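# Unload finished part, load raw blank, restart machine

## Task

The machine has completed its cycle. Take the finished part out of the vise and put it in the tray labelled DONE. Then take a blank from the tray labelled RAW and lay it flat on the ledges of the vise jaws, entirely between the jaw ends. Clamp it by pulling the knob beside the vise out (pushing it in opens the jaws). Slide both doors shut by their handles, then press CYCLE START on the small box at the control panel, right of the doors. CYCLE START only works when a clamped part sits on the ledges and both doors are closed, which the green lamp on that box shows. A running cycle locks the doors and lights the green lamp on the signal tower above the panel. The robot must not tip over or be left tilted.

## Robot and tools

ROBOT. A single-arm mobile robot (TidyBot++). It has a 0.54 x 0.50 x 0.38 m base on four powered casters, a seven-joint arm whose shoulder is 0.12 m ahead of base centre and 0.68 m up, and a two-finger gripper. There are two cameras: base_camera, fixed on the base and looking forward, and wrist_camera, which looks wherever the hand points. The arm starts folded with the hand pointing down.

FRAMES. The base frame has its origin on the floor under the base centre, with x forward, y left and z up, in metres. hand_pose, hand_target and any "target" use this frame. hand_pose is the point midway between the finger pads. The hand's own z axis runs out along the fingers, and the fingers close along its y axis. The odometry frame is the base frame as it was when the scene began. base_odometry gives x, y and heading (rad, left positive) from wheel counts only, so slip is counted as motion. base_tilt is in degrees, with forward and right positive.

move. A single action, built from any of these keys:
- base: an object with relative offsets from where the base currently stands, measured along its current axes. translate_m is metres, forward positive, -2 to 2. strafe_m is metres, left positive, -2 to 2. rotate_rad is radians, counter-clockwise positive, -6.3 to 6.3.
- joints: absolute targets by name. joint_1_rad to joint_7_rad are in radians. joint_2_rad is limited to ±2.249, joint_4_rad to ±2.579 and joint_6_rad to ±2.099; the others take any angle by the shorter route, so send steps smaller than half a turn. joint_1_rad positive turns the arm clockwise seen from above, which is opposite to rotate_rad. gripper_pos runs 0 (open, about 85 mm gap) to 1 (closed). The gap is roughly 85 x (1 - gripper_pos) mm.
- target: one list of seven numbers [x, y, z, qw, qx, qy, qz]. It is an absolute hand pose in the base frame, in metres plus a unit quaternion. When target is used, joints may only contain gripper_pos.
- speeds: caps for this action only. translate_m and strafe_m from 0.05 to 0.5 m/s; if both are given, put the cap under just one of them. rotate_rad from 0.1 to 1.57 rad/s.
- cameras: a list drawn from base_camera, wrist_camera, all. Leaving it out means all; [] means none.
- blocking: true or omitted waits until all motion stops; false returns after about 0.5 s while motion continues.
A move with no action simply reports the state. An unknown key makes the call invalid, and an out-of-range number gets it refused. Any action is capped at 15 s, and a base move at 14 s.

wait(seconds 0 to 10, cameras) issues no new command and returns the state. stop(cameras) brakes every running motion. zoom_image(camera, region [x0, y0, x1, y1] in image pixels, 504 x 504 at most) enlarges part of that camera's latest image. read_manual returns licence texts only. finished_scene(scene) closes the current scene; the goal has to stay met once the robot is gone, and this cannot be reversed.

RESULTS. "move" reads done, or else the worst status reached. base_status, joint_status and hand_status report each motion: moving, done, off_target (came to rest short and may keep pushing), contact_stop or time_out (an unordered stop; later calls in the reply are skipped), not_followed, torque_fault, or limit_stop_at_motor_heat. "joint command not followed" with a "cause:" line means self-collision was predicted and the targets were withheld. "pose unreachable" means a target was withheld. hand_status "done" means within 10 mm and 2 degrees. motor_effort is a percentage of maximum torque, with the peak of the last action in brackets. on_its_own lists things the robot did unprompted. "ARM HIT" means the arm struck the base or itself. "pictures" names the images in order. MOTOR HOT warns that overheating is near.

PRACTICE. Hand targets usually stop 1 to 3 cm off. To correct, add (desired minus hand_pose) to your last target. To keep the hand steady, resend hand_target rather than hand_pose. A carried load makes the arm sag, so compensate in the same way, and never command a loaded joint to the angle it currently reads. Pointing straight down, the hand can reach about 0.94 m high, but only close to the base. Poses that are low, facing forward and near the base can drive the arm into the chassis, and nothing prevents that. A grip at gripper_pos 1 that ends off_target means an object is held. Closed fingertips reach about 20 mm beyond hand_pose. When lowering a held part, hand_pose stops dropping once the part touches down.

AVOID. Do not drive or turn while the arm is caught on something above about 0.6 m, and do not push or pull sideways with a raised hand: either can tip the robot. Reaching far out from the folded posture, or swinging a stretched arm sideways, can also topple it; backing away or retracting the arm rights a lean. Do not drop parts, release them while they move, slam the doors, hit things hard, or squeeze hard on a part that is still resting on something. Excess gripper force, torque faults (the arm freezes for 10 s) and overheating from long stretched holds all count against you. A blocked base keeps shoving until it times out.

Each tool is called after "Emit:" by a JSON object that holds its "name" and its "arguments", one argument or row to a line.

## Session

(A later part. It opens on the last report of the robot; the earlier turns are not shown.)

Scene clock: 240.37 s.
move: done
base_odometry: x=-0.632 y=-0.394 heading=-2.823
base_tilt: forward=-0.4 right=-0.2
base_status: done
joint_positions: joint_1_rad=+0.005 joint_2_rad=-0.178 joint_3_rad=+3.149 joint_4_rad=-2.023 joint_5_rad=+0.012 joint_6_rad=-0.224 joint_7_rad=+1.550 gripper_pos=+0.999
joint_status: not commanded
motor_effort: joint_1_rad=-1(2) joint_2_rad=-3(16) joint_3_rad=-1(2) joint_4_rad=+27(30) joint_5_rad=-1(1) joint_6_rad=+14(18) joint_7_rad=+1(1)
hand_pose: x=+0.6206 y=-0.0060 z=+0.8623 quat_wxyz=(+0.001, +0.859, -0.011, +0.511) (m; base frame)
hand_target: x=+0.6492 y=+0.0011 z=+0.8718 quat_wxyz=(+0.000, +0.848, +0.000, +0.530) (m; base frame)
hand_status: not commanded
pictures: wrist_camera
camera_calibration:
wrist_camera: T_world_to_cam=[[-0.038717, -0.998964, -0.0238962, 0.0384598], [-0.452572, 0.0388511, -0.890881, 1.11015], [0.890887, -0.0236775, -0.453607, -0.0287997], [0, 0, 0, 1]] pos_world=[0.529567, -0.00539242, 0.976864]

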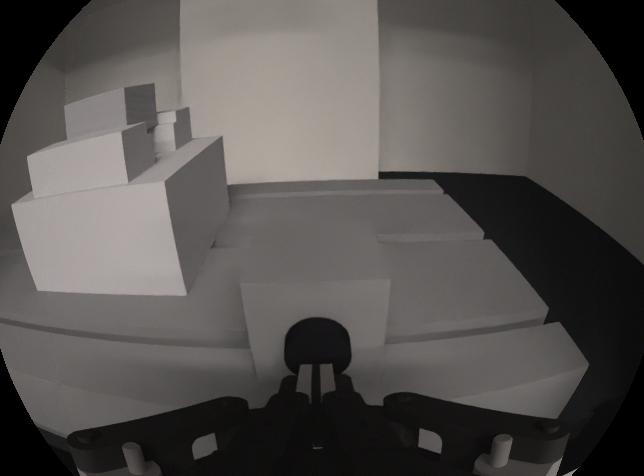

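Emit:
{"name": "move", "arguments": {
  "base": {"translate_m": 0.03},
  "speeds": {"translate_m": 0.06},
  "cameras": ["wrist_camera"]
}}

Emit:
{"name": "zoom_image", "arguments": {
  "camera": "wrist_camera",
  "region": [220, 180, 420, 380]
}}

Scene clock: 244.77 s.
move: done
base_odometry: x=-0.659 y=-0.403 heading=-2.823
base_tilt: forward=-0.4 right=-0.3
base_status: done
joint_positions: joint_1_rad=+0.005 joint_2_rad=-0.247 joint_3_rad=+3.149 joint_4_rad=-2.066 joint_5_rad=+0.012 joint_6_rad=-0.258 joint_7_rad=+1.550 gripper_pos=+0.999
joint_status: not commanded
motor_effort: joint_1_rad=+0(2) joint_2_rad=+13(17) joint_3_rad=+1(3) joint_4_rad=+34(37) joint_5_rad=-1(1) joint_6_rad=+24(27) joint_7_rad=+1(1)
hand_pose: x=+0.5932 y=-0.0059 z=+0.8617 quat_wxyz=(+0.001, +0.862, -0.011, +0.508) (m; base frame)
hand_target: x=+0.6492 y=+0.0011 z=+0.8718 quat_wxyz=(+0.000, +0.848, +0.000, +0.530) (m; base frame)
hand_status: not commanded
pictures: wrist_camera
camera_calibration:
wrist_camera: T_world_to_cam=[[-0.0392618, -0.998938, -0.0240997, 0.0380285], [-0.460115, 0.0394828, -0.886981, 1.09836], [0.886991, -0.0237359, -0.461176, 0.00418817], [0, 0, 0, 1]] pos_world=[0.503149, -0.00527873, 0.977072]

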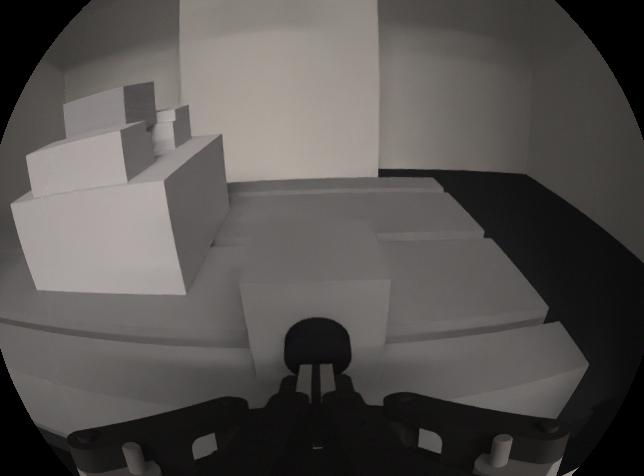

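Scaled by 2.520.

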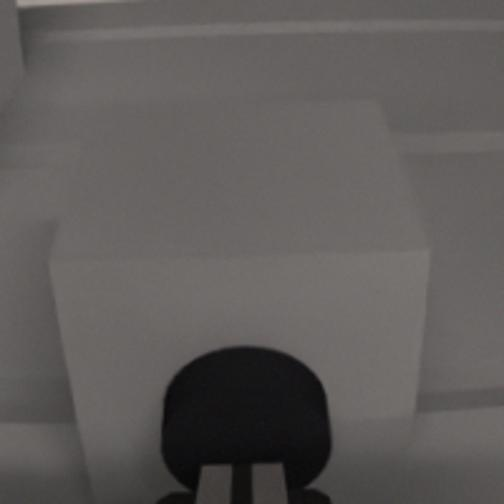

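Emit:
{"name": "zoom_image", "arguments": {
  "camera": "wrist_camera",
  "region": [10, 60, 250, 300]
}}

Scaled by 2.100.

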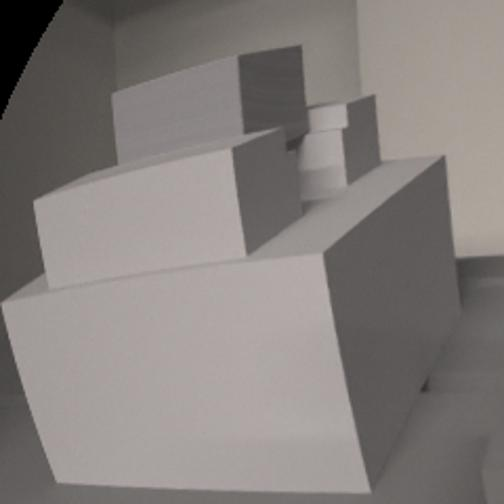

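Emit:
{"name": "move", "arguments": {
  "base": {"translate_m": 0.02},
  "speeds": {"translate_m": 0.06},
  "cameras": ["wrist_camera"]
}}

Emit:
{"name": "zoom_image", "arguments": {
  "camera": "wrist_camera",
  "region": [220, 180, 420, 380]
}}

Emit:
{"name": "zoom_image", "arguments": {
  "camera": "wrist_camera",
  "region": [10, 60, 250, 300]
}}

Scene clock: 269.33 s.
move: time_out
base_odometry: x=-0.676 y=-0.408 heading=-2.824
base_tilt: forward=-0.4 right=-0.2
base_status: translate_m time_out (by the wheels' count: +0.017 of +0.020)
joint_positions: joint_1_rad=+0.005 joint_2_rad=-0.283 joint_3_rad=+3.149 joint_4_rad=-2.079 joint_5_rad=+0.012 joint_6_rad=-0.294 joint_7_rad=+1.550 gripper_pos=+0.999
joint_status: not commanded
motor_effort: joint_1_rad=+0(2) joint_2_rad=+22(27) joint_3_rad=+1(2) joint_4_rad=+37(39) joint_5_rad=-1(2) joint_6_rad=+29(32) joint_7_rad=+1(1)
hand_pose: x=+0.5783 y=-0.0061 z=+0.8614 quat_wxyz=(+0.001, +0.865, -0.011, +0.502) (m; base frame)
hand_target: x=+0.6492 y=+0.0011 z=+0.8718 quat_wxyz=(+0.000, +0.848, +0.000, +0.530) (m; base frame)
hand_status: not commanded
pictures: wrist_camera
camera_calibration:
wrist_camera: T_world_to_cam=[[-0.0403817, -0.998898, -0.0239167, 0.0377441], [-0.471589, 0.0401561, -0.880903, 1.09262], [0.880893, -0.0242935, -0.472691, 0.0307297], [0, 0, 0, 1]] pos_world=[0.489724, -0.0054265, 0.977924]

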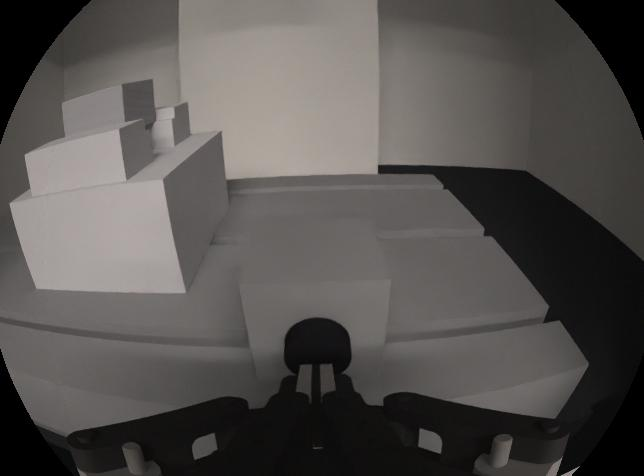

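Scaled by 2.520.

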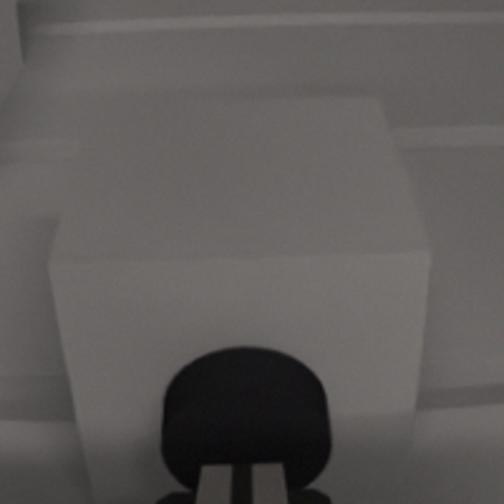

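Scaled by 2.100.

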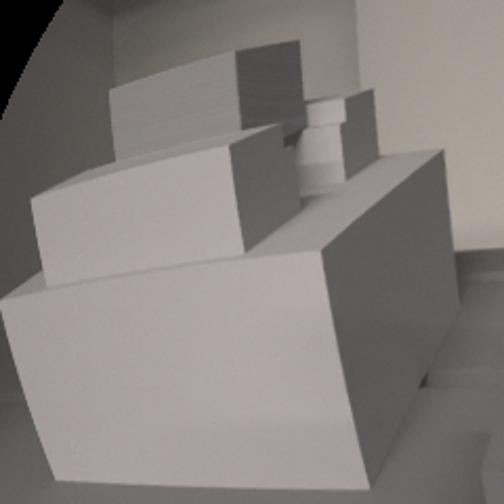

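Emit:
{"name": "move", "arguments": {
  "base": {"translate_m": -0.10},
  "speeds": {"translate_m": 0.2},
  "cameras": ["wrist_camera"]
}}

Emit:
{"name": "zoom_image", "arguments": {
  "camera": "wrist_camera",
  "region": [200, 150, 440, 390]
}}

Scene clock: 287.47 s.
move: done
base_odometry: x=-0.580 y=-0.377 heading=-2.824
base_tilt: forward=-0.4 right=-0.2
base_status: done
joint_positions: joint_1_rad=+0.005 joint_2_rad=-0.122 joint_3_rad=+3.149 joint_4_rad=-1.997 joint_5_rad=+0.012 joint_6_rad=-0.194 joint_7_rad=+1.550 gripper_pos=+0.999
joint_status: not commanded
motor_effort: joint_1_rad=+1(2) joint_2_rad=-17(22) joint_3_rad=+1(1) joint_4_rad=+21(35) joint_5_rad=-1(1) joint_6_rad=+8(27) joint_7_rad=+1(1)
hand_pose: x=+0.6411 y=-0.0063 z=+0.8560 quat_wxyz=(+0.001, +0.860, -0.011, +0.511) (m; base frame)
hand_target: x=+0.6492 y=+0.0011 z=+0.8718 quat_wxyz=(+0.000, +0.848, +0.000, +0.530) (m; base frame)
hand_status: not commanded
pictures: wrist_camera
camera_calibration:
wrist_camera: T_world_to_cam=[[-0.0388526, -0.998969, -0.0235025, 0.0385662], [-0.454079, 0.0386022, -0.890125, 1.11422], [0.890114, -0.0239117, -0.45511, -0.0481268], [0, 0, 0, 1]] pos_world=[0.550279, -0.00563552, 0.970796]

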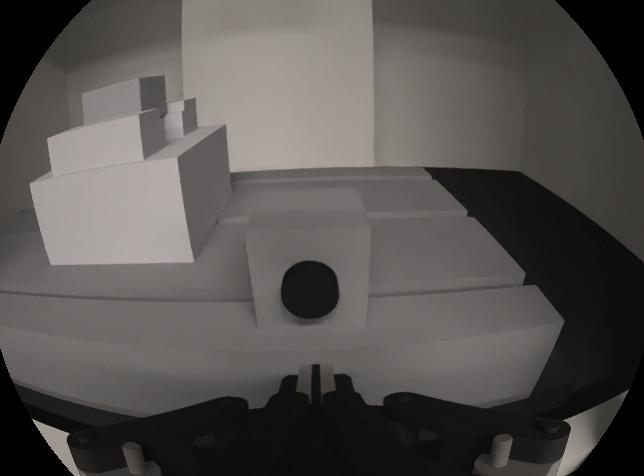

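Scaled by 2.100.

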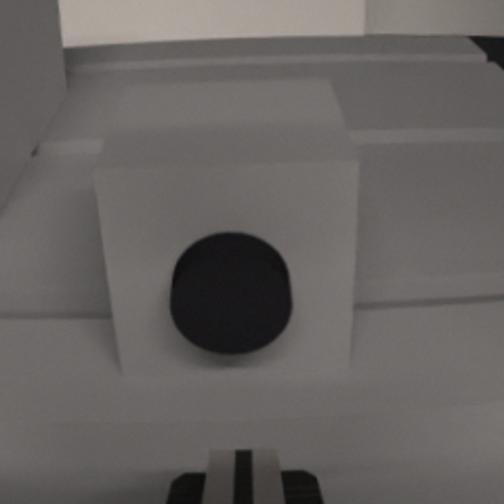

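Emit:
{"name": "move", "arguments": {

}}

Scene clock: 310.33 s.
base_odometry: x=-0.580 y=-0.377 heading=-2.824
base_tilt: forward=-0.4 right=-0.3
base_status: done
joint_positions: joint_1_rad=+0.005 joint_2_rad=-0.122 joint_3_rad=+3.149 joint_4_rad=-1.997 joint_5_rad=+0.012 joint_6_rad=-0.194 joint_7_rad=+1.550 gripper_pos=+0.999
joint_status: not commanded
motor_effort: joint_1_rad=+1(2) joint_2_rad=-16(22) joint_3_rad=+0(1) joint_4_rad=+21(35) joint_5_rad=-1(1) joint_6_rad=+8(27) joint_7_rad=+1(1)
hand_pose: x=+0.6411 y=-0.0063 z=+0.8560 quat_wxyz=(+0.001, +0.860, -0.011, +0.511) (m; base frame)
hand_target: x=+0.6492 y=+0.0011 z=+0.8718 quat_wxyz=(+0.000, +0.848, +0.000, +0.530) (m; base frame)
hand_status: not commanded
pictures: base_camera, wrist_camera
camera_calibration:
wrist_camera: T_world_to_cam=[[-0.0388526, -0.998969, -0.0235025, 0.0385662], [-0.454079, 0.0386022, -0.890125, 1.11422], [0.890114, -0.0239117, -0.45511, -0.0481268], [0, 0, 0, 1]] pos_world=[0.550279, -0.00563552, 0.970796]

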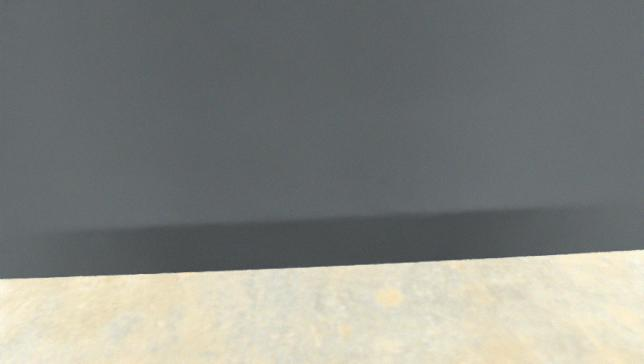

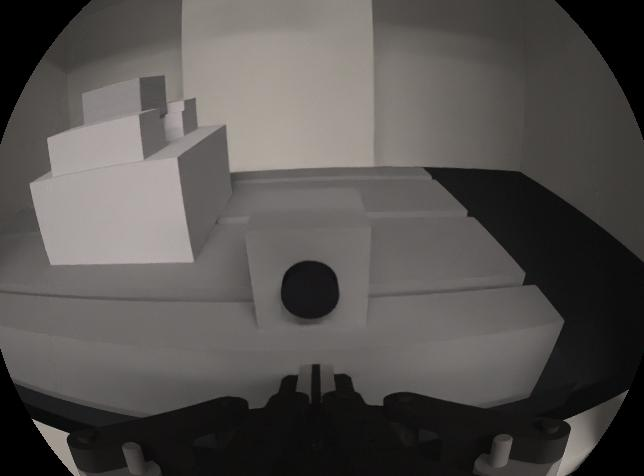

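Emit:
{"name": "move", "arguments": {
  "base": {"strafe_m": 0.164},
  "joints": {"joint_1_rad": 0.0, "joint_2_rad": 0.156, "joint_3_rad": 3.1416, "joint_4_rad": -0.758, "joint_5_rad": 0.0, "joint_6_rad": -1.534, "joint_7_rad": 1.571, "gripper_pos": 0.0}
}}

Emit:
{"name": "move", "arguments": {
  "base": {"translate_m": 0.16}
}}

Scene clock: 328.10 s.
move: done
base_odometry: x=-0.529 y=-0.533 heading=-2.824
base_tilt: forward=-0.4 right=-0.3
base_status: done
joint_positions: joint_1_rad=+0.001 joint_2_rad=+0.129 joint_3_rad=+3.147 joint_4_rad=-0.779 joint_5_rad=+0.012 joint_6_rad=-1.475 joint_7_rad=+1.550 gripper_pos=+0.000
joint_status: all done
motor_effort: joint_1_rad=+1(3) joint_2_rad=-22(22) joint_3_rad=+0(2) joint_4_rad=+17(23) joint_5_rad=-1(2) joint_6_rad=+6(9) joint_7_rad=+1(2)
hand_pose: x=+0.6352 y=-0.0050 z=+1.0663 quat_wxyz=(+0.003, +0.929, -0.014, +0.370) (m; base frame)
hand_target: x=+0.6323 y=+0.0013 z=+1.0500 quat_wxyz=(+0.000, +0.940, +0.000, +0.340) (m; base frame)
hand_status: not commanded
pictures: base_camera, wrist_camera
camera_calibration:
wrist_camera: T_world_to_cam=[[-0.0512467, -0.9986, -0.0130821, 0.0413138], [-0.706215, 0.0454978, -0.706534, 1.26305], [0.706141, -0.0269688, -0.707558, 0.438873], [0, 0, 0, 1]] pos_world=[0.584194, -0.00437405, 1.20346]

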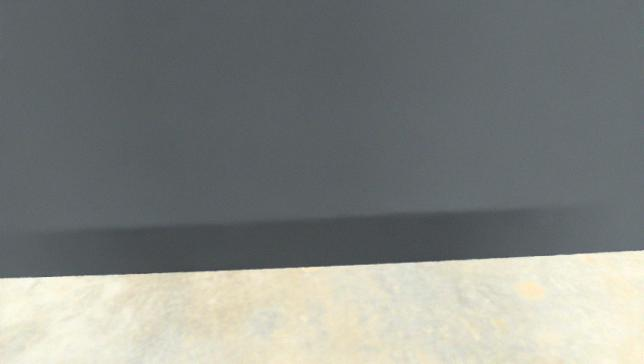

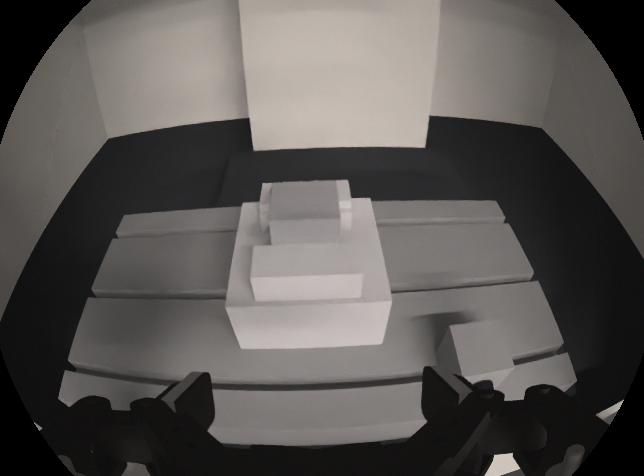

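Scene clock: 329.57 s.
move: done
base_odometry: x=-0.681 y=-0.583 heading=-2.824
base_tilt: forward=-0.3 right=-0.2
base_status: done
joint_positions: joint_1_rad=+0.001 joint_2_rad=+0.152 joint_3_rad=+3.147 joint_4_rad=-0.776 joint_5_rad=+0.012 joint_6_rad=-1.480 joint_7_rad=+1.550 gripper_pos=+0.000
joint_status: not commanded
motor_effort: joint_1_rad=+1(1) joint_2_rad=-22(26) joint_3_rad=+0(1) joint_4_rad=+17(18) joint_5_rad=-1(1) joint_6_rad=+6(7) joint_7_rad=+0(1)
hand_pose: x=+0.6429 y=-0.0050 z=+1.0546 quat_wxyz=(+0.003, +0.934, -0.014, +0.358) (m; base frame)
hand_target: x=+0.6323 y=+0.0013 z=+1.0500 quat_wxyz=(+0.000, +0.940, +0.000, +0.340) (m; base frame)
hand_status: not commanded
pictures: base_camera, wrist_camera
camera_calibration:
wrist_camera: T_world_to_cam=[[-0.0516065, -0.998597, -0.0118511, 0.040488], [-0.723736, 0.0455738, -0.68857, 1.25254], [0.688144, -0.0269576, -0.725073, 0.455188], [0, 0, 0, 1]] pos_world=[0.59536, -0.00438084, 1.19298]

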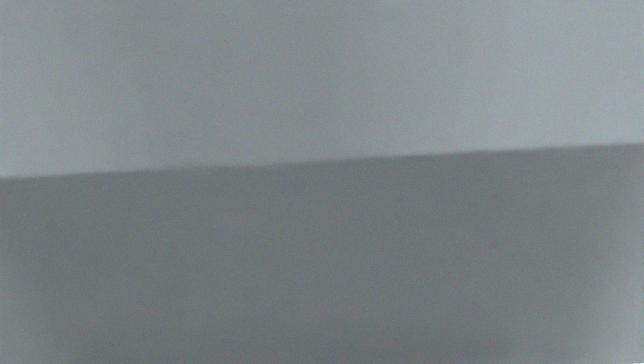

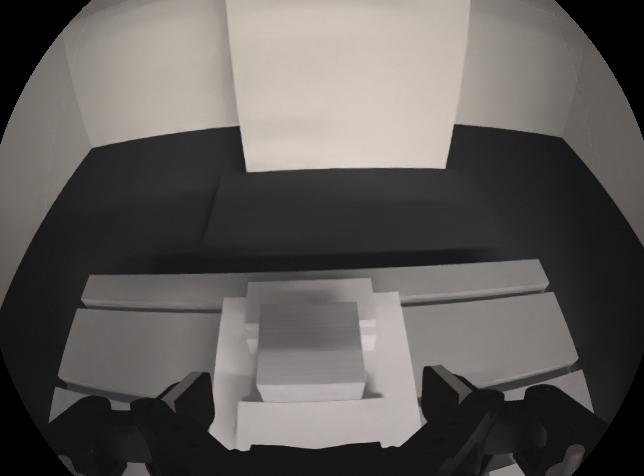

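Emit:
{"name": "zoom_image", "arguments": {
  "camera": "wrist_camera",
  "region": [180, 240, 460, 450]
}}

Scaled by 1.800.

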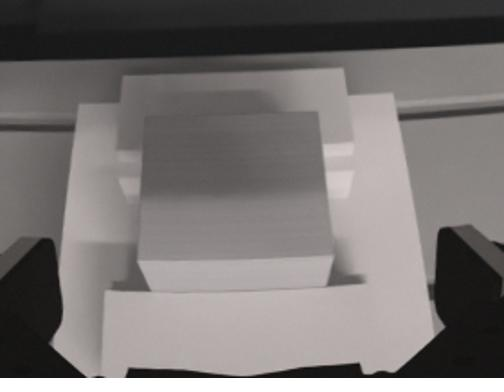

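Emit:
{"name": "move", "arguments": {
  "base": {"translate_m": 0.0645, "strafe_m": 0.0035},
  "joints": {"joint_2_rad": 0.092, "joint_4_rad": -0.94, "joint_6_rad": -1.345}
}}

Scene clock: 381.50 s.
move: done
base_odometry: x=-0.742 y=-0.607 heading=-2.824
base_tilt: forward=-0.3 right=-0.2
base_status: done
joint_positions: joint_1_rad=+0.001 joint_2_rad=+0.108 joint_3_rad=+3.147 joint_4_rad=-0.938 joint_5_rad=+0.012 joint_6_rad=-1.406 joint_7_rad=+1.550 gripper_pos=+0.000
joint_status: all done
motor_effort: joint_1_rad=+1(2) joint_2_rad=-22(27) joint_3_rad=+0(1) joint_4_rad=+18(20) joint_5_rad=-1(1) joint_6_rad=+5(7) joint_7_rad=+1(1)
hand_pose: x=+0.6345 y=-0.0051 z=+1.0174 quat_wxyz=(+0.003, +0.941, -0.014, +0.338) (m; base frame)
hand_target: x=+0.6430 y=+0.0013 z=+1.0374 quat_wxyz=(+0.000, +0.928, +0.000, +0.373) (m; base frame)
hand_status: not commanded
pictures: base_camera, wrist_camera
camera_calibration:
wrist_camera: T_world_to_cam=[[-0.0514167, -0.998631, -0.0096608, 0.0372203], [-0.752721, 0.0451094, -0.656792, 1.20692], [0.656329, -0.0264982, -0.75401, 0.483703], [0, 0, 0, 1]] pos_world=[0.592921, -0.00445688, 1.15777]

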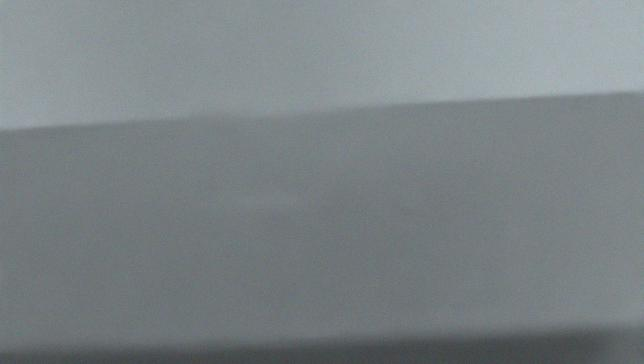

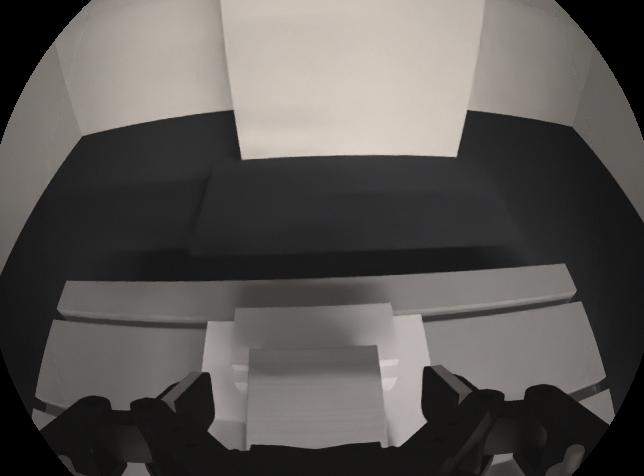

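Emit:
{"name": "move", "arguments": {
  "base": {"translate_m": 0.004, "strafe_m": 0.0016},
  "joints": {"joint_2_rad": 0.029, "joint_4_rad": -1.178, "joint_6_rad": -1.165}
}}

Scene clock: 397.90 s.
move: done
base_odometry: x=-0.745 y=-0.609 heading=-2.824
base_tilt: forward=-0.3 right=-0.3
base_status: done
joint_positions: joint_1_rad=+0.001 joint_2_rad=+0.051 joint_3_rad=+3.147 joint_4_rad=-1.172 joint_5_rad=+0.012 joint_6_rad=-1.233 joint_7_rad=+1.550 gripper_pos=+0.000
joint_status: all done
motor_effort: joint_1_rad=+1(3) joint_2_rad=-21(24) joint_3_rad=+0(2) joint_4_rad=+19(21) joint_5_rad=-1(2) joint_6_rad=+5(7) joint_7_rad=+1(1)
hand_pose: x=+0.6332 y=-0.0051 z=+0.9679 quat_wxyz=(+0.003, +0.942, -0.013, +0.336) (m; base frame)
hand_target: x=+0.6416 y=+0.0013 z=+0.9907 quat_wxyz=(+0.000, +0.927, +0.000, +0.375) (m; base frame)
hand_status: not commanded
pictures: base_camera, wrist_camera
camera_calibration:
wrist_camera: T_world_to_cam=[[-0.049718, -0.998723, -0.00891939, 0.034901], [-0.755878, 0.043463, -0.653268, 1.17201], [0.652822, -0.0257372, -0.757074, 0.45234], [0, 0, 0, 1]] pos_world=[0.592333, -0.00444059, 1.1084]

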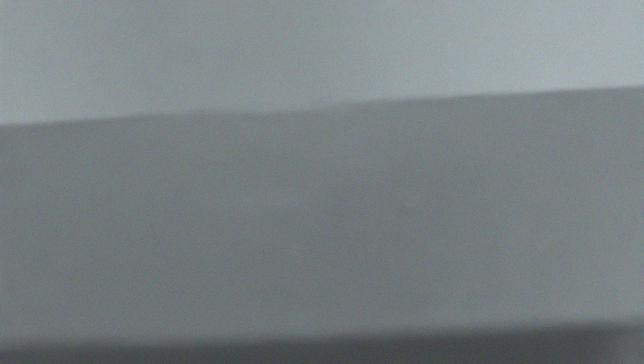

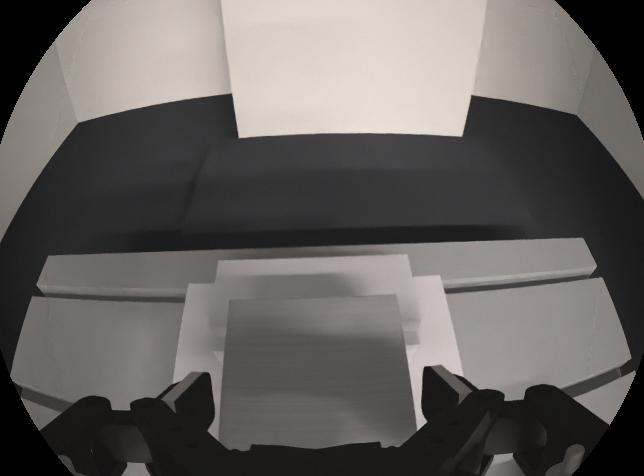

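Emit:
{"name": "move", "arguments": {
  "joints": {"gripper_pos": 0.4}
}}

Scene clock: 401.73 s.
move: off_target
base_odometry: x=-0.745 y=-0.609 heading=-2.824
base_tilt: forward=-0.3 right=-0.2
base_status: not commanded
joint_positions: joint_1_rad=+0.001 joint_2_rad=+0.050 joint_3_rad=+3.147 joint_4_rad=-1.173 joint_5_rad=+0.012 joint_6_rad=-1.229 joint_7_rad=+1.550 gripper_pos=+0.284
joint_status: gripper_pos off_target (ended at +0.284, target +0.400)
motor_effort: joint_1_rad=+0(1) joint_2_rad=-21(21) joint_3_rad=+0(1) joint_4_rad=+20(21) joint_5_rad=-1(1) joint_6_rad=+6(6) joint_7_rad=+1(1)
hand_pose: x=+0.6336 y=-0.0051 z=+0.9692 quat_wxyz=(+0.003, +0.941, -0.013, +0.338) (m; base frame)
hand_target: x=+0.6416 y=+0.0013 z=+0.9907 quat_wxyz=(+0.000, +0.927, +0.000, +0.375) (m; base frame)
hand_status: not commanded
pictures: base_camera, wrist_camera
camera_calibration:
wrist_camera: T_world_to_cam=[[-0.0496304, -0.998726, -0.00913149, 0.0350835], [-0.752597, 0.0434068, -0.657049, 1.1748], [0.656608, -0.0257373, -0.753792, 0.447529], [0, 0, 0, 1]] pos_world=[0.592042, -0.00443741, 1.10957]

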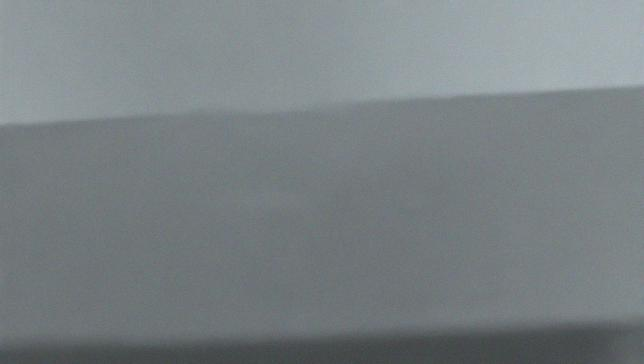

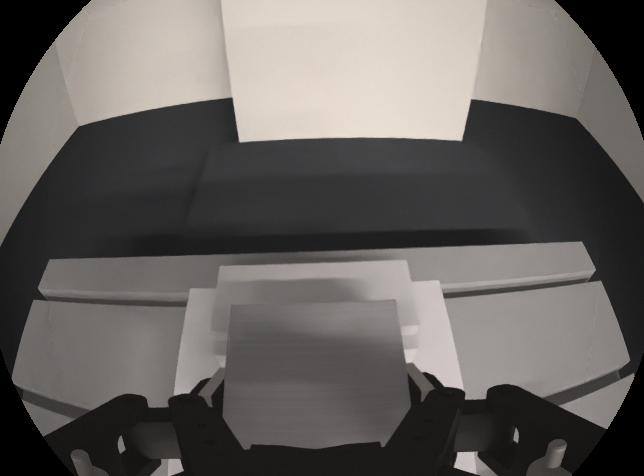

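Emit:
{"name": "move", "arguments": {
  "joints": {"joint_2_rad": 0.015, "joint_4_rad": -1.083}
}}

Scene clock: 416.80 s.
move: done
base_odometry: x=-0.745 y=-0.609 heading=-2.824
base_tilt: forward=-0.3 right=-0.3
base_status: not commanded
joint_positions: joint_1_rad=+0.001 joint_2_rad=+0.046 joint_3_rad=+3.147 joint_4_rad=-1.122 joint_5_rad=+0.012 joint_6_rad=-1.229 joint_7_rad=+1.550 gripper_pos=+0.284
joint_status: all done
motor_effort: joint_1_rad=+1(1) joint_2_rad=-25(27) joint_3_rad=+0(1) joint_4_rad=+23(25) joint_5_rad=-1(1) joint_6_rad=+8(9) joint_7_rad=+1(1)
hand_pose: x=+0.6386 y=-0.0051 z=+0.9965 quat_wxyz=(+0.003, +0.931, -0.013, +0.364) (m; base frame)
hand_target: x=+0.6448 y=+0.0013 z=+1.0470 quat_wxyz=(+0.000, +0.905, +0.000, +0.425) (m; base frame)
hand_status: not commanded
pictures: base_camera, wrist_camera
camera_calibration:
wrist_camera: T_world_to_cam=[[-0.049053, -0.99873, -0.0115165, 0.037556], [-0.715597, 0.0431861, -0.697178, 1.21278], [0.696789, -0.0259575, -0.716806, 0.40229], [0, 0, 0, 1]] pos_world=[0.589389, -0.00442422, 1.13432]

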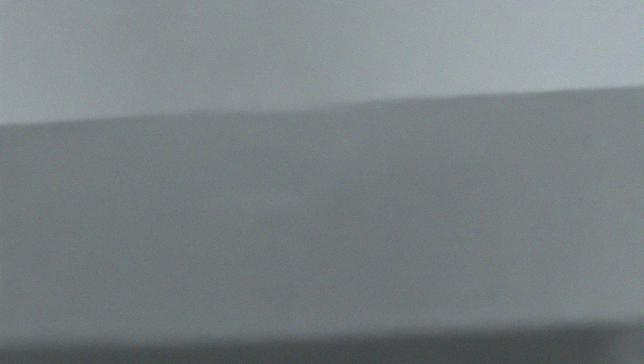

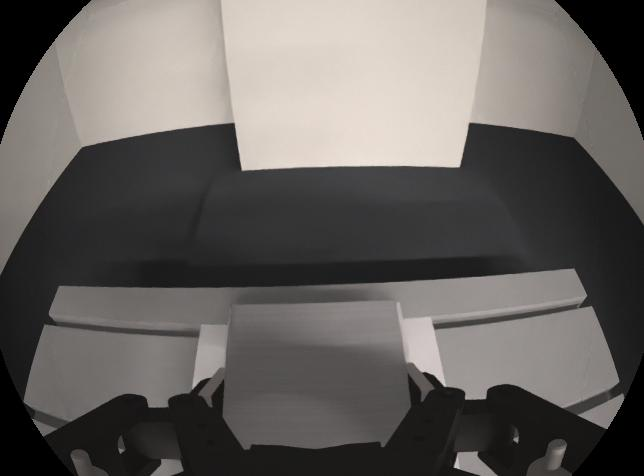

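Emit:
{"name": "move", "arguments": {
  "joints": {"joint_4_rad": -0.80, "joint_6_rad": -1.60, "gripper_pos": 0.7}
}}

Emit:
{"name": "move", "arguments": {
  "base": {"translate_m": -0.5}
}}

Scene clock: 446.87 s.
move: off_target
base_odometry: x=-0.745 y=-0.609 heading=-2.824
base_tilt: forward=-0.3 right=-0.3
base_status: not commanded
joint_positions: joint_1_rad=+0.001 joint_2_rad=+0.042 joint_3_rad=+3.147 joint_4_rad=-0.838 joint_5_rad=+0.012 joint_6_rad=-1.560 joint_7_rad=+1.550 gripper_pos=+0.284
joint_status: gripper_pos off_target (ended at +0.284, target +0.700); the others done
motor_effort: joint_1_rad=+1(1) joint_2_rad=-21(26) joint_3_rad=+0(0) joint_4_rad=+20(25) joint_5_rad=-1(1) joint_6_rad=+8(9) joint_7_rad=+0(1)
hand_pose: x=+0.5799 y=-0.0049 z=+1.0643 quat_wxyz=(+0.003, +0.939, -0.014, +0.343) (m; base frame)
hand_target: x=+0.5609 y=+0.0014 z=+1.0855 quat_wxyz=(+0.000, +0.935, +0.000, +0.355) (m; base frame)
hand_status: not commanded
pictures: base_camera, wrist_camera
camera_calibration:
wrist_camera: T_world_to_cam=[[-0.052812, -0.998538, -0.0115257, 0.0378099], [-0.745516, 0.0471036, -0.664821, 1.20105], [0.664392, -0.0265179, -0.746914, 0.542614], [0, 0, 0, 1]] pos_world=[0.53689, -0.00443006, 1.2042]

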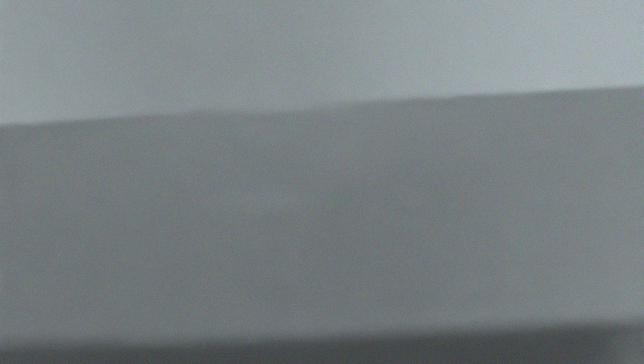

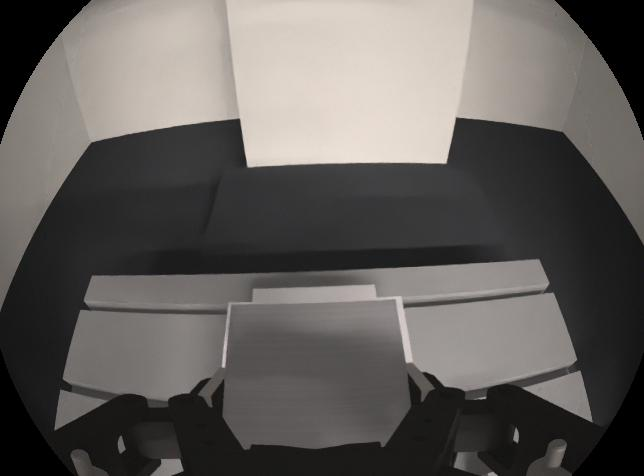

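Scene clock: 449.23 s.
move: done
base_odometry: x=-0.270 y=-0.454 heading=-2.825
base_tilt: forward=-0.4 right=-0.2
base_status: done
joint_positions: joint_1_rad=+0.001 joint_2_rad=+0.028 joint_3_rad=+3.147 joint_4_rad=-0.835 joint_5_rad=+0.012 joint_6_rad=-1.570 joint_7_rad=+1.550 gripper_pos=+0.284
joint_status: not commanded
motor_effort: joint_1_rad=+1(2) joint_2_rad=-21(27) joint_3_rad=+0(2) joint_4_rad=+20(21) joint_5_rad=-1(2) joint_6_rad=+8(9) joint_7_rad=+1(1)
hand_pose: x=+0.5723 y=-0.0049 z=+1.0704 quat_wxyz=(+0.003, +0.938, -0.015, +0.347) (m; base frame)
hand_target: x=+0.5609 y=+0.0014 z=+1.0855 quat_wxyz=(+0.000, +0.935, +0.000, +0.355) (m; base frame)
hand_status: not commanded
pictures: base_camera, wrist_camera
camera_calibration:
wrist_camera: T_world_to_cam=[[-0.0527447, -0.998535, -0.0120485, 0.0380402], [-0.740163, 0.0471906, -0.670769, 1.20269], [0.670356, -0.0264616, -0.741568, 0.543094], [0, 0, 0, 1]] pos_world=[0.528124, -0.00439981, 1.20992]

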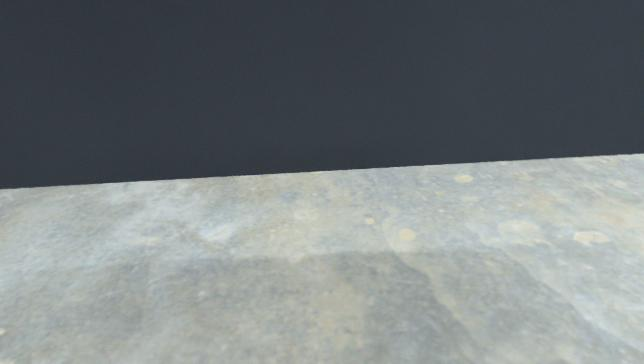

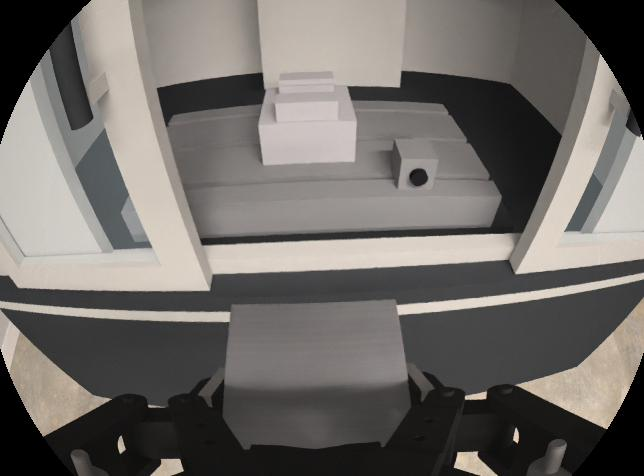

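Emit:
{"name": "move", "arguments": {
  "base": {"translate_m": -0.7065, "strafe_m": -0.6746, "rotate_rad": 3.1416}
}}

Scene clock: 456.13 s.
move: done
base_odometry: x=+0.191 y=+0.408 heading=+0.316
base_tilt: forward=-0.4 right=-0.2
base_status: done
joint_positions: joint_1_rad=-0.005 joint_2_rad=+0.032 joint_3_rad=+3.145 joint_4_rad=-0.835 joint_5_rad=+0.012 joint_6_rad=-1.570 joint_7_rad=+1.550 gripper_pos=+0.284
joint_status: not commanded
motor_effort: joint_1_rad=+1(4) joint_2_rad=-21(25) joint_3_rad=+0(3) joint_4_rad=+20(21) joint_5_rad=-1(2) joint_6_rad=+9(9) joint_7_rad=+1(1)
hand_pose: x=+0.5738 y=-0.0015 z=+1.0686 quat_wxyz=(+0.002, +0.939, -0.011, +0.345) (m; base frame)
hand_target: x=+0.5609 y=+0.0014 z=+1.0855 quat_wxyz=(+0.000, +0.935, +0.000, +0.355) (m; base frame)
hand_status: not commanded
pictures: base_camera, wrist_camera
camera_calibration:
wrist_camera: T_world_to_cam=[[-0.0451904, -0.998908, -0.0119009, 0.03704], [-0.743117, 0.0415754, -0.667869, 1.20105], [0.667634, -0.0213375, -0.744184, 0.545207], [0, 0, 0, 1]] pos_world=[0.530198, -0.00130133, 1.20832]

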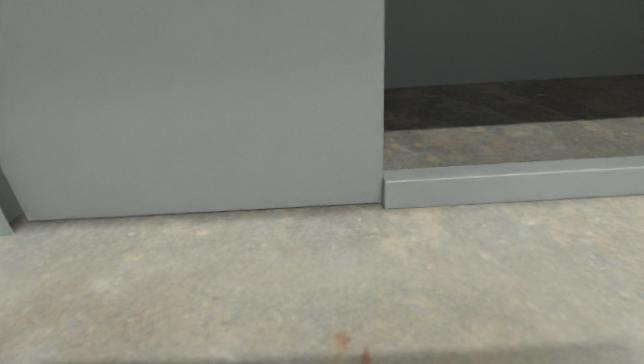

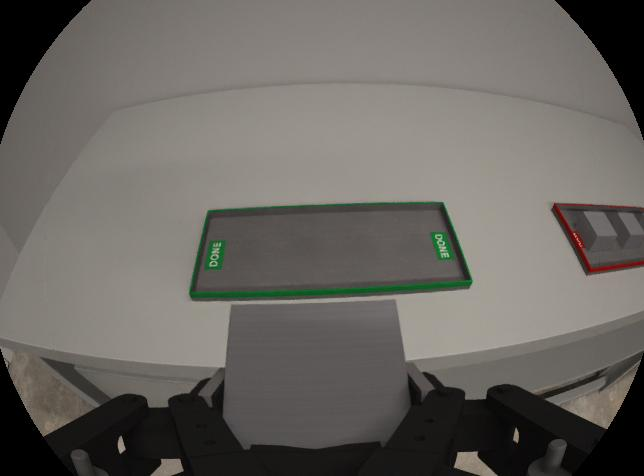

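Emit:
{"name": "move", "arguments": {
  "base": {"translate_m": 0.2235, "strafe_m": -0.02},
  "joints": {"joint_2_rad": -0.015, "joint_4_rad": -1.425, "joint_6_rad": -0.931}
}}

Scene clock: 474.23 s.
move: done
base_odometry: x=+0.410 y=+0.458 heading=+0.317
base_tilt: forward=-0.3 right=-0.2
base_status: done
joint_positions: joint_1_rad=-0.005 joint_2_rad=+0.023 joint_3_rad=+3.145 joint_4_rad=-1.443 joint_5_rad=+0.012 joint_6_rad=-1.016 joint_7_rad=+1.550 gripper_pos=+0.284
joint_status: all done
motor_effort: joint_1_rad=+1(1) joint_2_rad=-25(29) joint_3_rad=+0(1) joint_4_rad=+24(25) joint_5_rad=-1(1) joint_6_rad=+8(9) joint_7_rad=+1(1)
hand_pose: x=+0.6323 y=-0.0009 z=+0.8893 quat_wxyz=(+0.002, +0.946, -0.008, +0.324) (m; base frame)
hand_target: x=+0.6464 y=+0.0013 z=+0.9361 quat_wxyz=(+0.000, +0.921, +0.000, +0.390) (m; base frame)
hand_status: not commanded
pictures: base_camera, wrist_camera
camera_calibration:
wrist_camera: T_world_to_cam=[[-0.0398445, -0.999178, -0.00748233, 0.0308418], [-0.772502, 0.0355531, -0.634017, 1.11323], [0.633762, -0.019482, -0.773283, 0.420049], [0, 0, 0, 1]] pos_world=[0.594989, -0.000578832, 1.03085]

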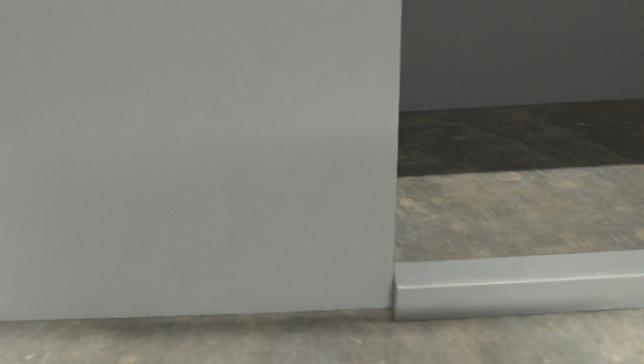

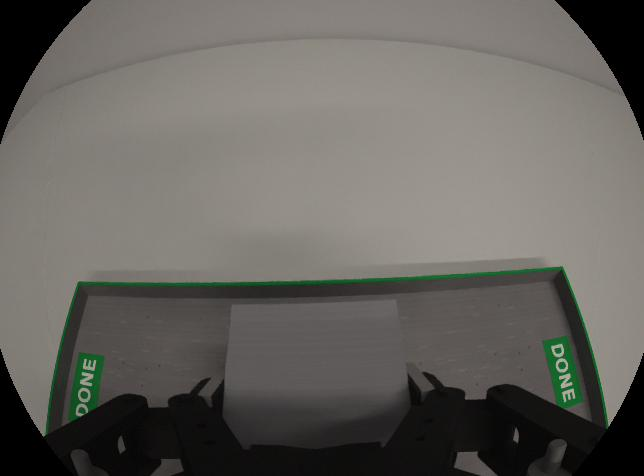

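Emit:
{"name": "move", "arguments": {
  "joints": {"joint_2_rad": -0.032, "joint_4_rad": -1.560, "joint_6_rad": -0.788}
}}

Scene clock: 479.20 s.
move: off_target
base_odometry: x=+0.410 y=+0.458 heading=+0.317
base_tilt: forward=-0.3 right=-0.2
base_status: not commanded
joint_positions: joint_1_rad=-0.005 joint_2_rad=+0.009 joint_3_rad=+3.145 joint_4_rad=-1.582 joint_5_rad=+0.012 joint_6_rad=-0.872 joint_7_rad=+1.550 gripper_pos=+0.284
joint_status: joint_2_rad off_target (ended at +0.009, target -0.032); the others done
motor_effort: joint_1_rad=+1(1) joint_2_rad=-25(26) joint_3_rad=+0(1) joint_4_rad=+25(25) joint_5_rad=-1(1) joint_6_rad=+7(9) joint_7_rad=+1(1)
hand_pose: x=+0.6325 y=-0.0006 z=+0.8539 quat_wxyz=(+0.002, +0.943, -0.007, +0.333) (m; base frame)
hand_target: x=+0.6484 y=+0.0013 z=+0.9047 quat_wxyz=(+0.000, +0.916, +0.000, +0.401) (m; base frame)
hand_status: not commanded
pictures: base_camera, wrist_camera
camera_calibration:
wrist_camera: T_world_to_cam=[[-0.0380579, -0.999242, -0.00821073, 0.0303649], [-0.760761, 0.0343006, -0.648125, 1.09551], [0.647915, -0.0184198, -0.76149, 0.373461], [0, 0, 0, 1]] pos_world=[0.592607, -0.000355713, 0.994664]

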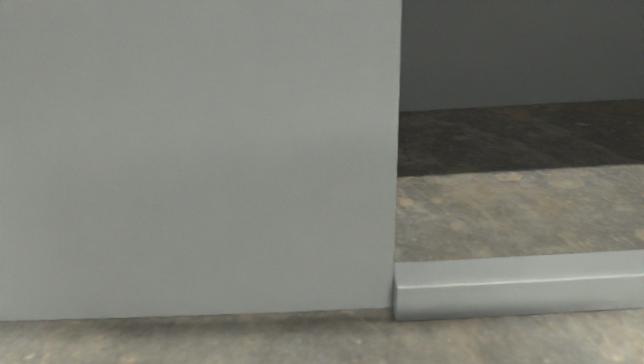

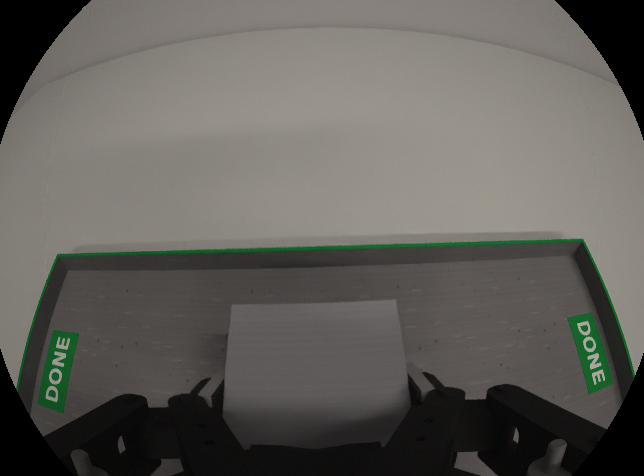

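Emit:
{"name": "move", "arguments": {
  "joints": {"joint_4_rad": -1.573, "joint_6_rad": -0.766},
  "cameras": ["wrist_camera"]
}}

Emit:
{"name": "move", "arguments": {
  "joints": {"joint_4_rad": -1.585, "joint_6_rad": -0.755},
  "cameras": ["wrist_camera"]
}}

Scene clock: 483.07 s.
move: done
base_odometry: x=+0.410 y=+0.458 heading=+0.317
base_tilt: forward=-0.3 right=-0.3
base_status: not commanded
joint_positions: joint_1_rad=-0.005 joint_2_rad=+0.009 joint_3_rad=+3.145 joint_4_rad=-1.593 joint_5_rad=+0.012 joint_6_rad=-0.846 joint_7_rad=+1.550 gripper_pos=+0.284
joint_status: all done
motor_effort: joint_1_rad=+1(1) joint_2_rad=-24(25) joint_3_rad=+0(0) joint_4_rad=+25(26) joint_5_rad=-1(1) joint_6_rad=+8(9) joint_7_rad=+1(1)
hand_pose: x=+0.6360 y=-0.0005 z=+0.8536 quat_wxyz=(+0.002, +0.940, -0.007, +0.340) (m; base frame)
hand_target: x=+0.6504 y=+0.0013 z=+0.9027 quat_wxyz=(+0.000, +0.914, +0.000, +0.405) (m; base frame)
hand_status: not commanded
pictures: wrist_camera
camera_calibration:
wrist_camera: T_world_to_cam=[[-0.0376192, -0.999253, -0.00883933, 0.0308192], [-0.750505, 0.0340927, -0.659985, 1.10156], [0.659793, -0.0181941, -0.751227, 0.354675], [0, 0, 0, 1]] pos_world=[0.593874, -0.000305996, 0.993728]

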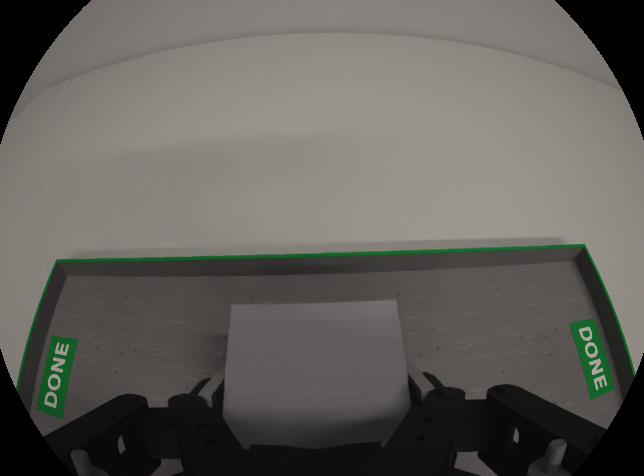

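Scene clock: 483.60 s.
move: done
base_odometry: x=+0.410 y=+0.458 heading=+0.317
base_tilt: forward=-0.3 right=-0.3
base_status: not commanded
joint_positions: joint_1_rad=-0.005 joint_2_rad=+0.008 joint_3_rad=+3.145 joint_4_rad=-1.604 joint_5_rad=+0.012 joint_6_rad=-0.834 joint_7_rad=+1.550 gripper_pos=+0.284
joint_status: all done
motor_effort: joint_1_rad=+1(1) joint_2_rad=-24(25) joint_3_rad=+0(1) joint_4_rad=+25(25) joint_5_rad=-1(1) joint_6_rad=+8(9) joint_7_rad=+1(1)
hand_pose: x=+0.6360 y=-0.0005 z=+0.8504 quat_wxyz=(+0.002, +0.940, -0.007, +0.340) (m; base frame)
hand_target: x=+0.6503 y=+0.0013 z=+0.8987 quat_wxyz=(+0.000, +0.914, +0.000, +0.405) (m; base frame)
hand_status: not commanded
pictures: wrist_camera
camera_calibration:
wrist_camera: T_world_to_cam=[[-0.0374798, -0.999258, -0.00887654, 0.0307606], [-0.749975, 0.0339979, -0.660592, 1.09962], [0.660403, -0.0181017, -0.750693, 0.35144], [0, 0, 0, 1]] pos_world=[0.593747, -0.000285294, 0.990495]

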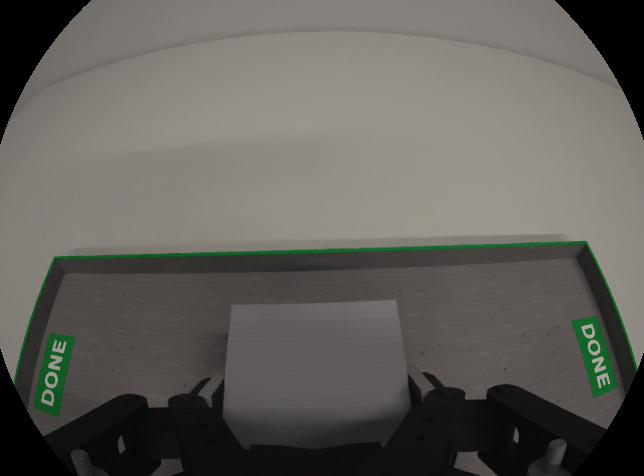

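Emit:
{"name": "move", "arguments": {
  "joints": {"joint_4_rad": -1.595, "joint_6_rad": -0.747},
  "cameras": []
}}

Emit:
{"name": "move", "arguments": {
  "joints": {"joint_4_rad": -1.605, "joint_6_rad": -0.738},
  "cameras": ["wrist_camera"]
}}

Scene clock: 486.40 s.
move: done
base_odometry: x=+0.410 y=+0.458 heading=+0.317
base_tilt: forward=-0.3 right=-0.3
base_status: not commanded
joint_positions: joint_1_rad=-0.005 joint_2_rad=+0.007 joint_3_rad=+3.145 joint_4_rad=-1.611 joint_5_rad=+0.012 joint_6_rad=-0.825 joint_7_rad=+1.550 gripper_pos=+0.284
joint_status: all done
motor_effort: joint_1_rad=+1(1) joint_2_rad=-24(25) joint_3_rad=+0(0) joint_4_rad=+24(24) joint_5_rad=-1(1) joint_6_rad=+8(8) joint_7_rad=+1(1)
hand_pose: x=+0.6361 y=-0.0005 z=+0.8490 quat_wxyz=(+0.001, +0.940, -0.007, +0.342) (m; base frame)
hand_target: x=+0.6499 y=+0.0013 z=+0.8951 quat_wxyz=(+0.000, +0.915, +0.000, +0.404) (m; base frame)
hand_status: not commanded
pictures: none
No camera images: "cameras" was empty.

Scene clock: 486.90 s.
move: done
base_odometry: x=+0.410 y=+0.458 heading=+0.317
base_tilt: forward=-0.3 right=-0.2
base_status: not commanded
joint_positions: joint_1_rad=-0.005 joint_2_rad=+0.004 joint_3_rad=+3.145 joint_4_rad=-1.618 joint_5_rad=+0.012 joint_6_rad=-0.816 joint_7_rad=+1.550 gripper_pos=+0.284
joint_status: all done
motor_effort: joint_1_rad=+1(1) joint_2_rad=-24(24) joint_3_rad=+0(0) joint_4_rad=+24(24) joint_5_rad=-1(1) joint_6_rad=+8(8) joint_7_rad=+1(1)
hand_pose: x=+0.6361 y=-0.0004 z=+0.8491 quat_wxyz=(+0.001, +0.939, -0.007, +0.345) (m; base frame)
hand_target: x=+0.6497 y=+0.0013 z=+0.8917 quat_wxyz=(+0.000, +0.915, +0.000, +0.403) (m; base frame)
hand_status: not commanded
pictures: wrist_camera
camera_calibration:
wrist_camera: T_world_to_cam=[[-0.0371801, -0.999266, -0.00925573, 0.0309285], [-0.743968, 0.0338626, -0.667357, 1.10079], [0.66718, -0.0179265, -0.74468, 0.340988], [0, 0, 0, 1]] pos_world=[0.592601, -0.000257022, 0.988833]

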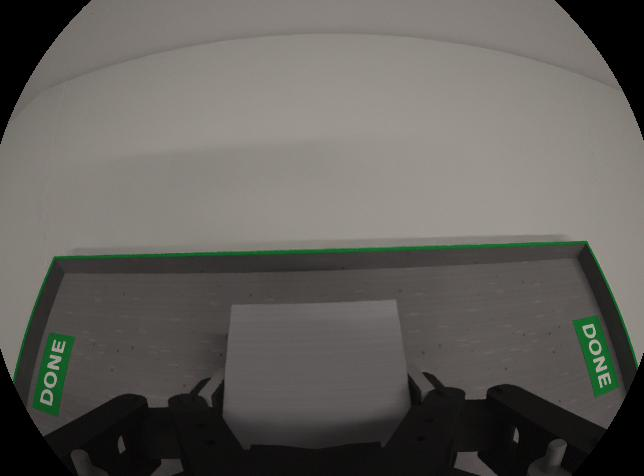

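Emit:
{"name": "move", "arguments": {
  "joints": {"gripper_pos": 0.2},
  "cameras": ["wrist_camera"]
}}

Scene clock: 493.30 s.
move: done
base_odometry: x=+0.410 y=+0.458 heading=+0.317
base_tilt: forward=-0.3 right=-0.3
base_status: not commanded
joint_positions: joint_1_rad=-0.005 joint_2_rad=-0.017 joint_3_rad=+3.145 joint_4_rad=-1.615 joint_5_rad=+0.012 joint_6_rad=-0.798 joint_7_rad=+1.550 gripper_pos=+0.200
joint_status: all done
motor_effort: joint_1_rad=+1(1) joint_2_rad=-20(24) joint_3_rad=+0(1) joint_4_rad=+21(25) joint_5_rad=-1(1) joint_6_rad=+6(8) joint_7_rad=+1(1)
hand_pose: x=+0.6373 y=-0.0004 z=+0.8650 quat_wxyz=(+0.001, +0.931, -0.007, +0.364) (m; base frame)
hand_target: x=+0.6497 y=+0.0013 z=+0.8917 quat_wxyz=(+0.000, +0.915, +0.000, +0.403) (m; base frame)
hand_status: not commanded
pictures: wrist_camera
camera_calibration:
wrist_camera: T_world_to_cam=[[-0.0365603, -0.999272, -0.0109281, 0.0322028], [-0.715797, 0.0338166, -0.697489, 1.12036], [0.697351, -0.0176782, -0.716512, 0.308426], [0, 0, 0, 1]] pos_world=[0.588046, -0.000255, 1.00278]

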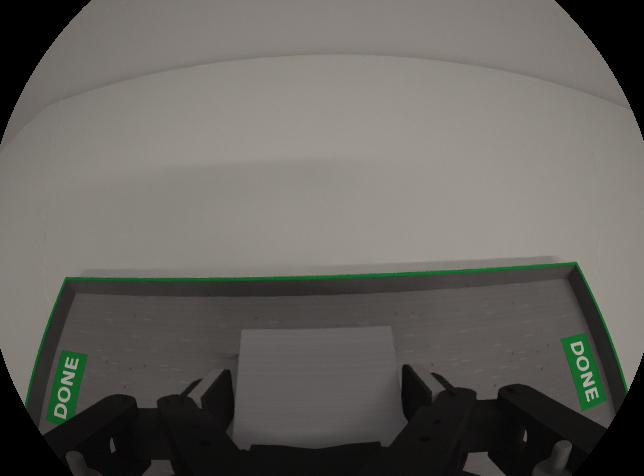

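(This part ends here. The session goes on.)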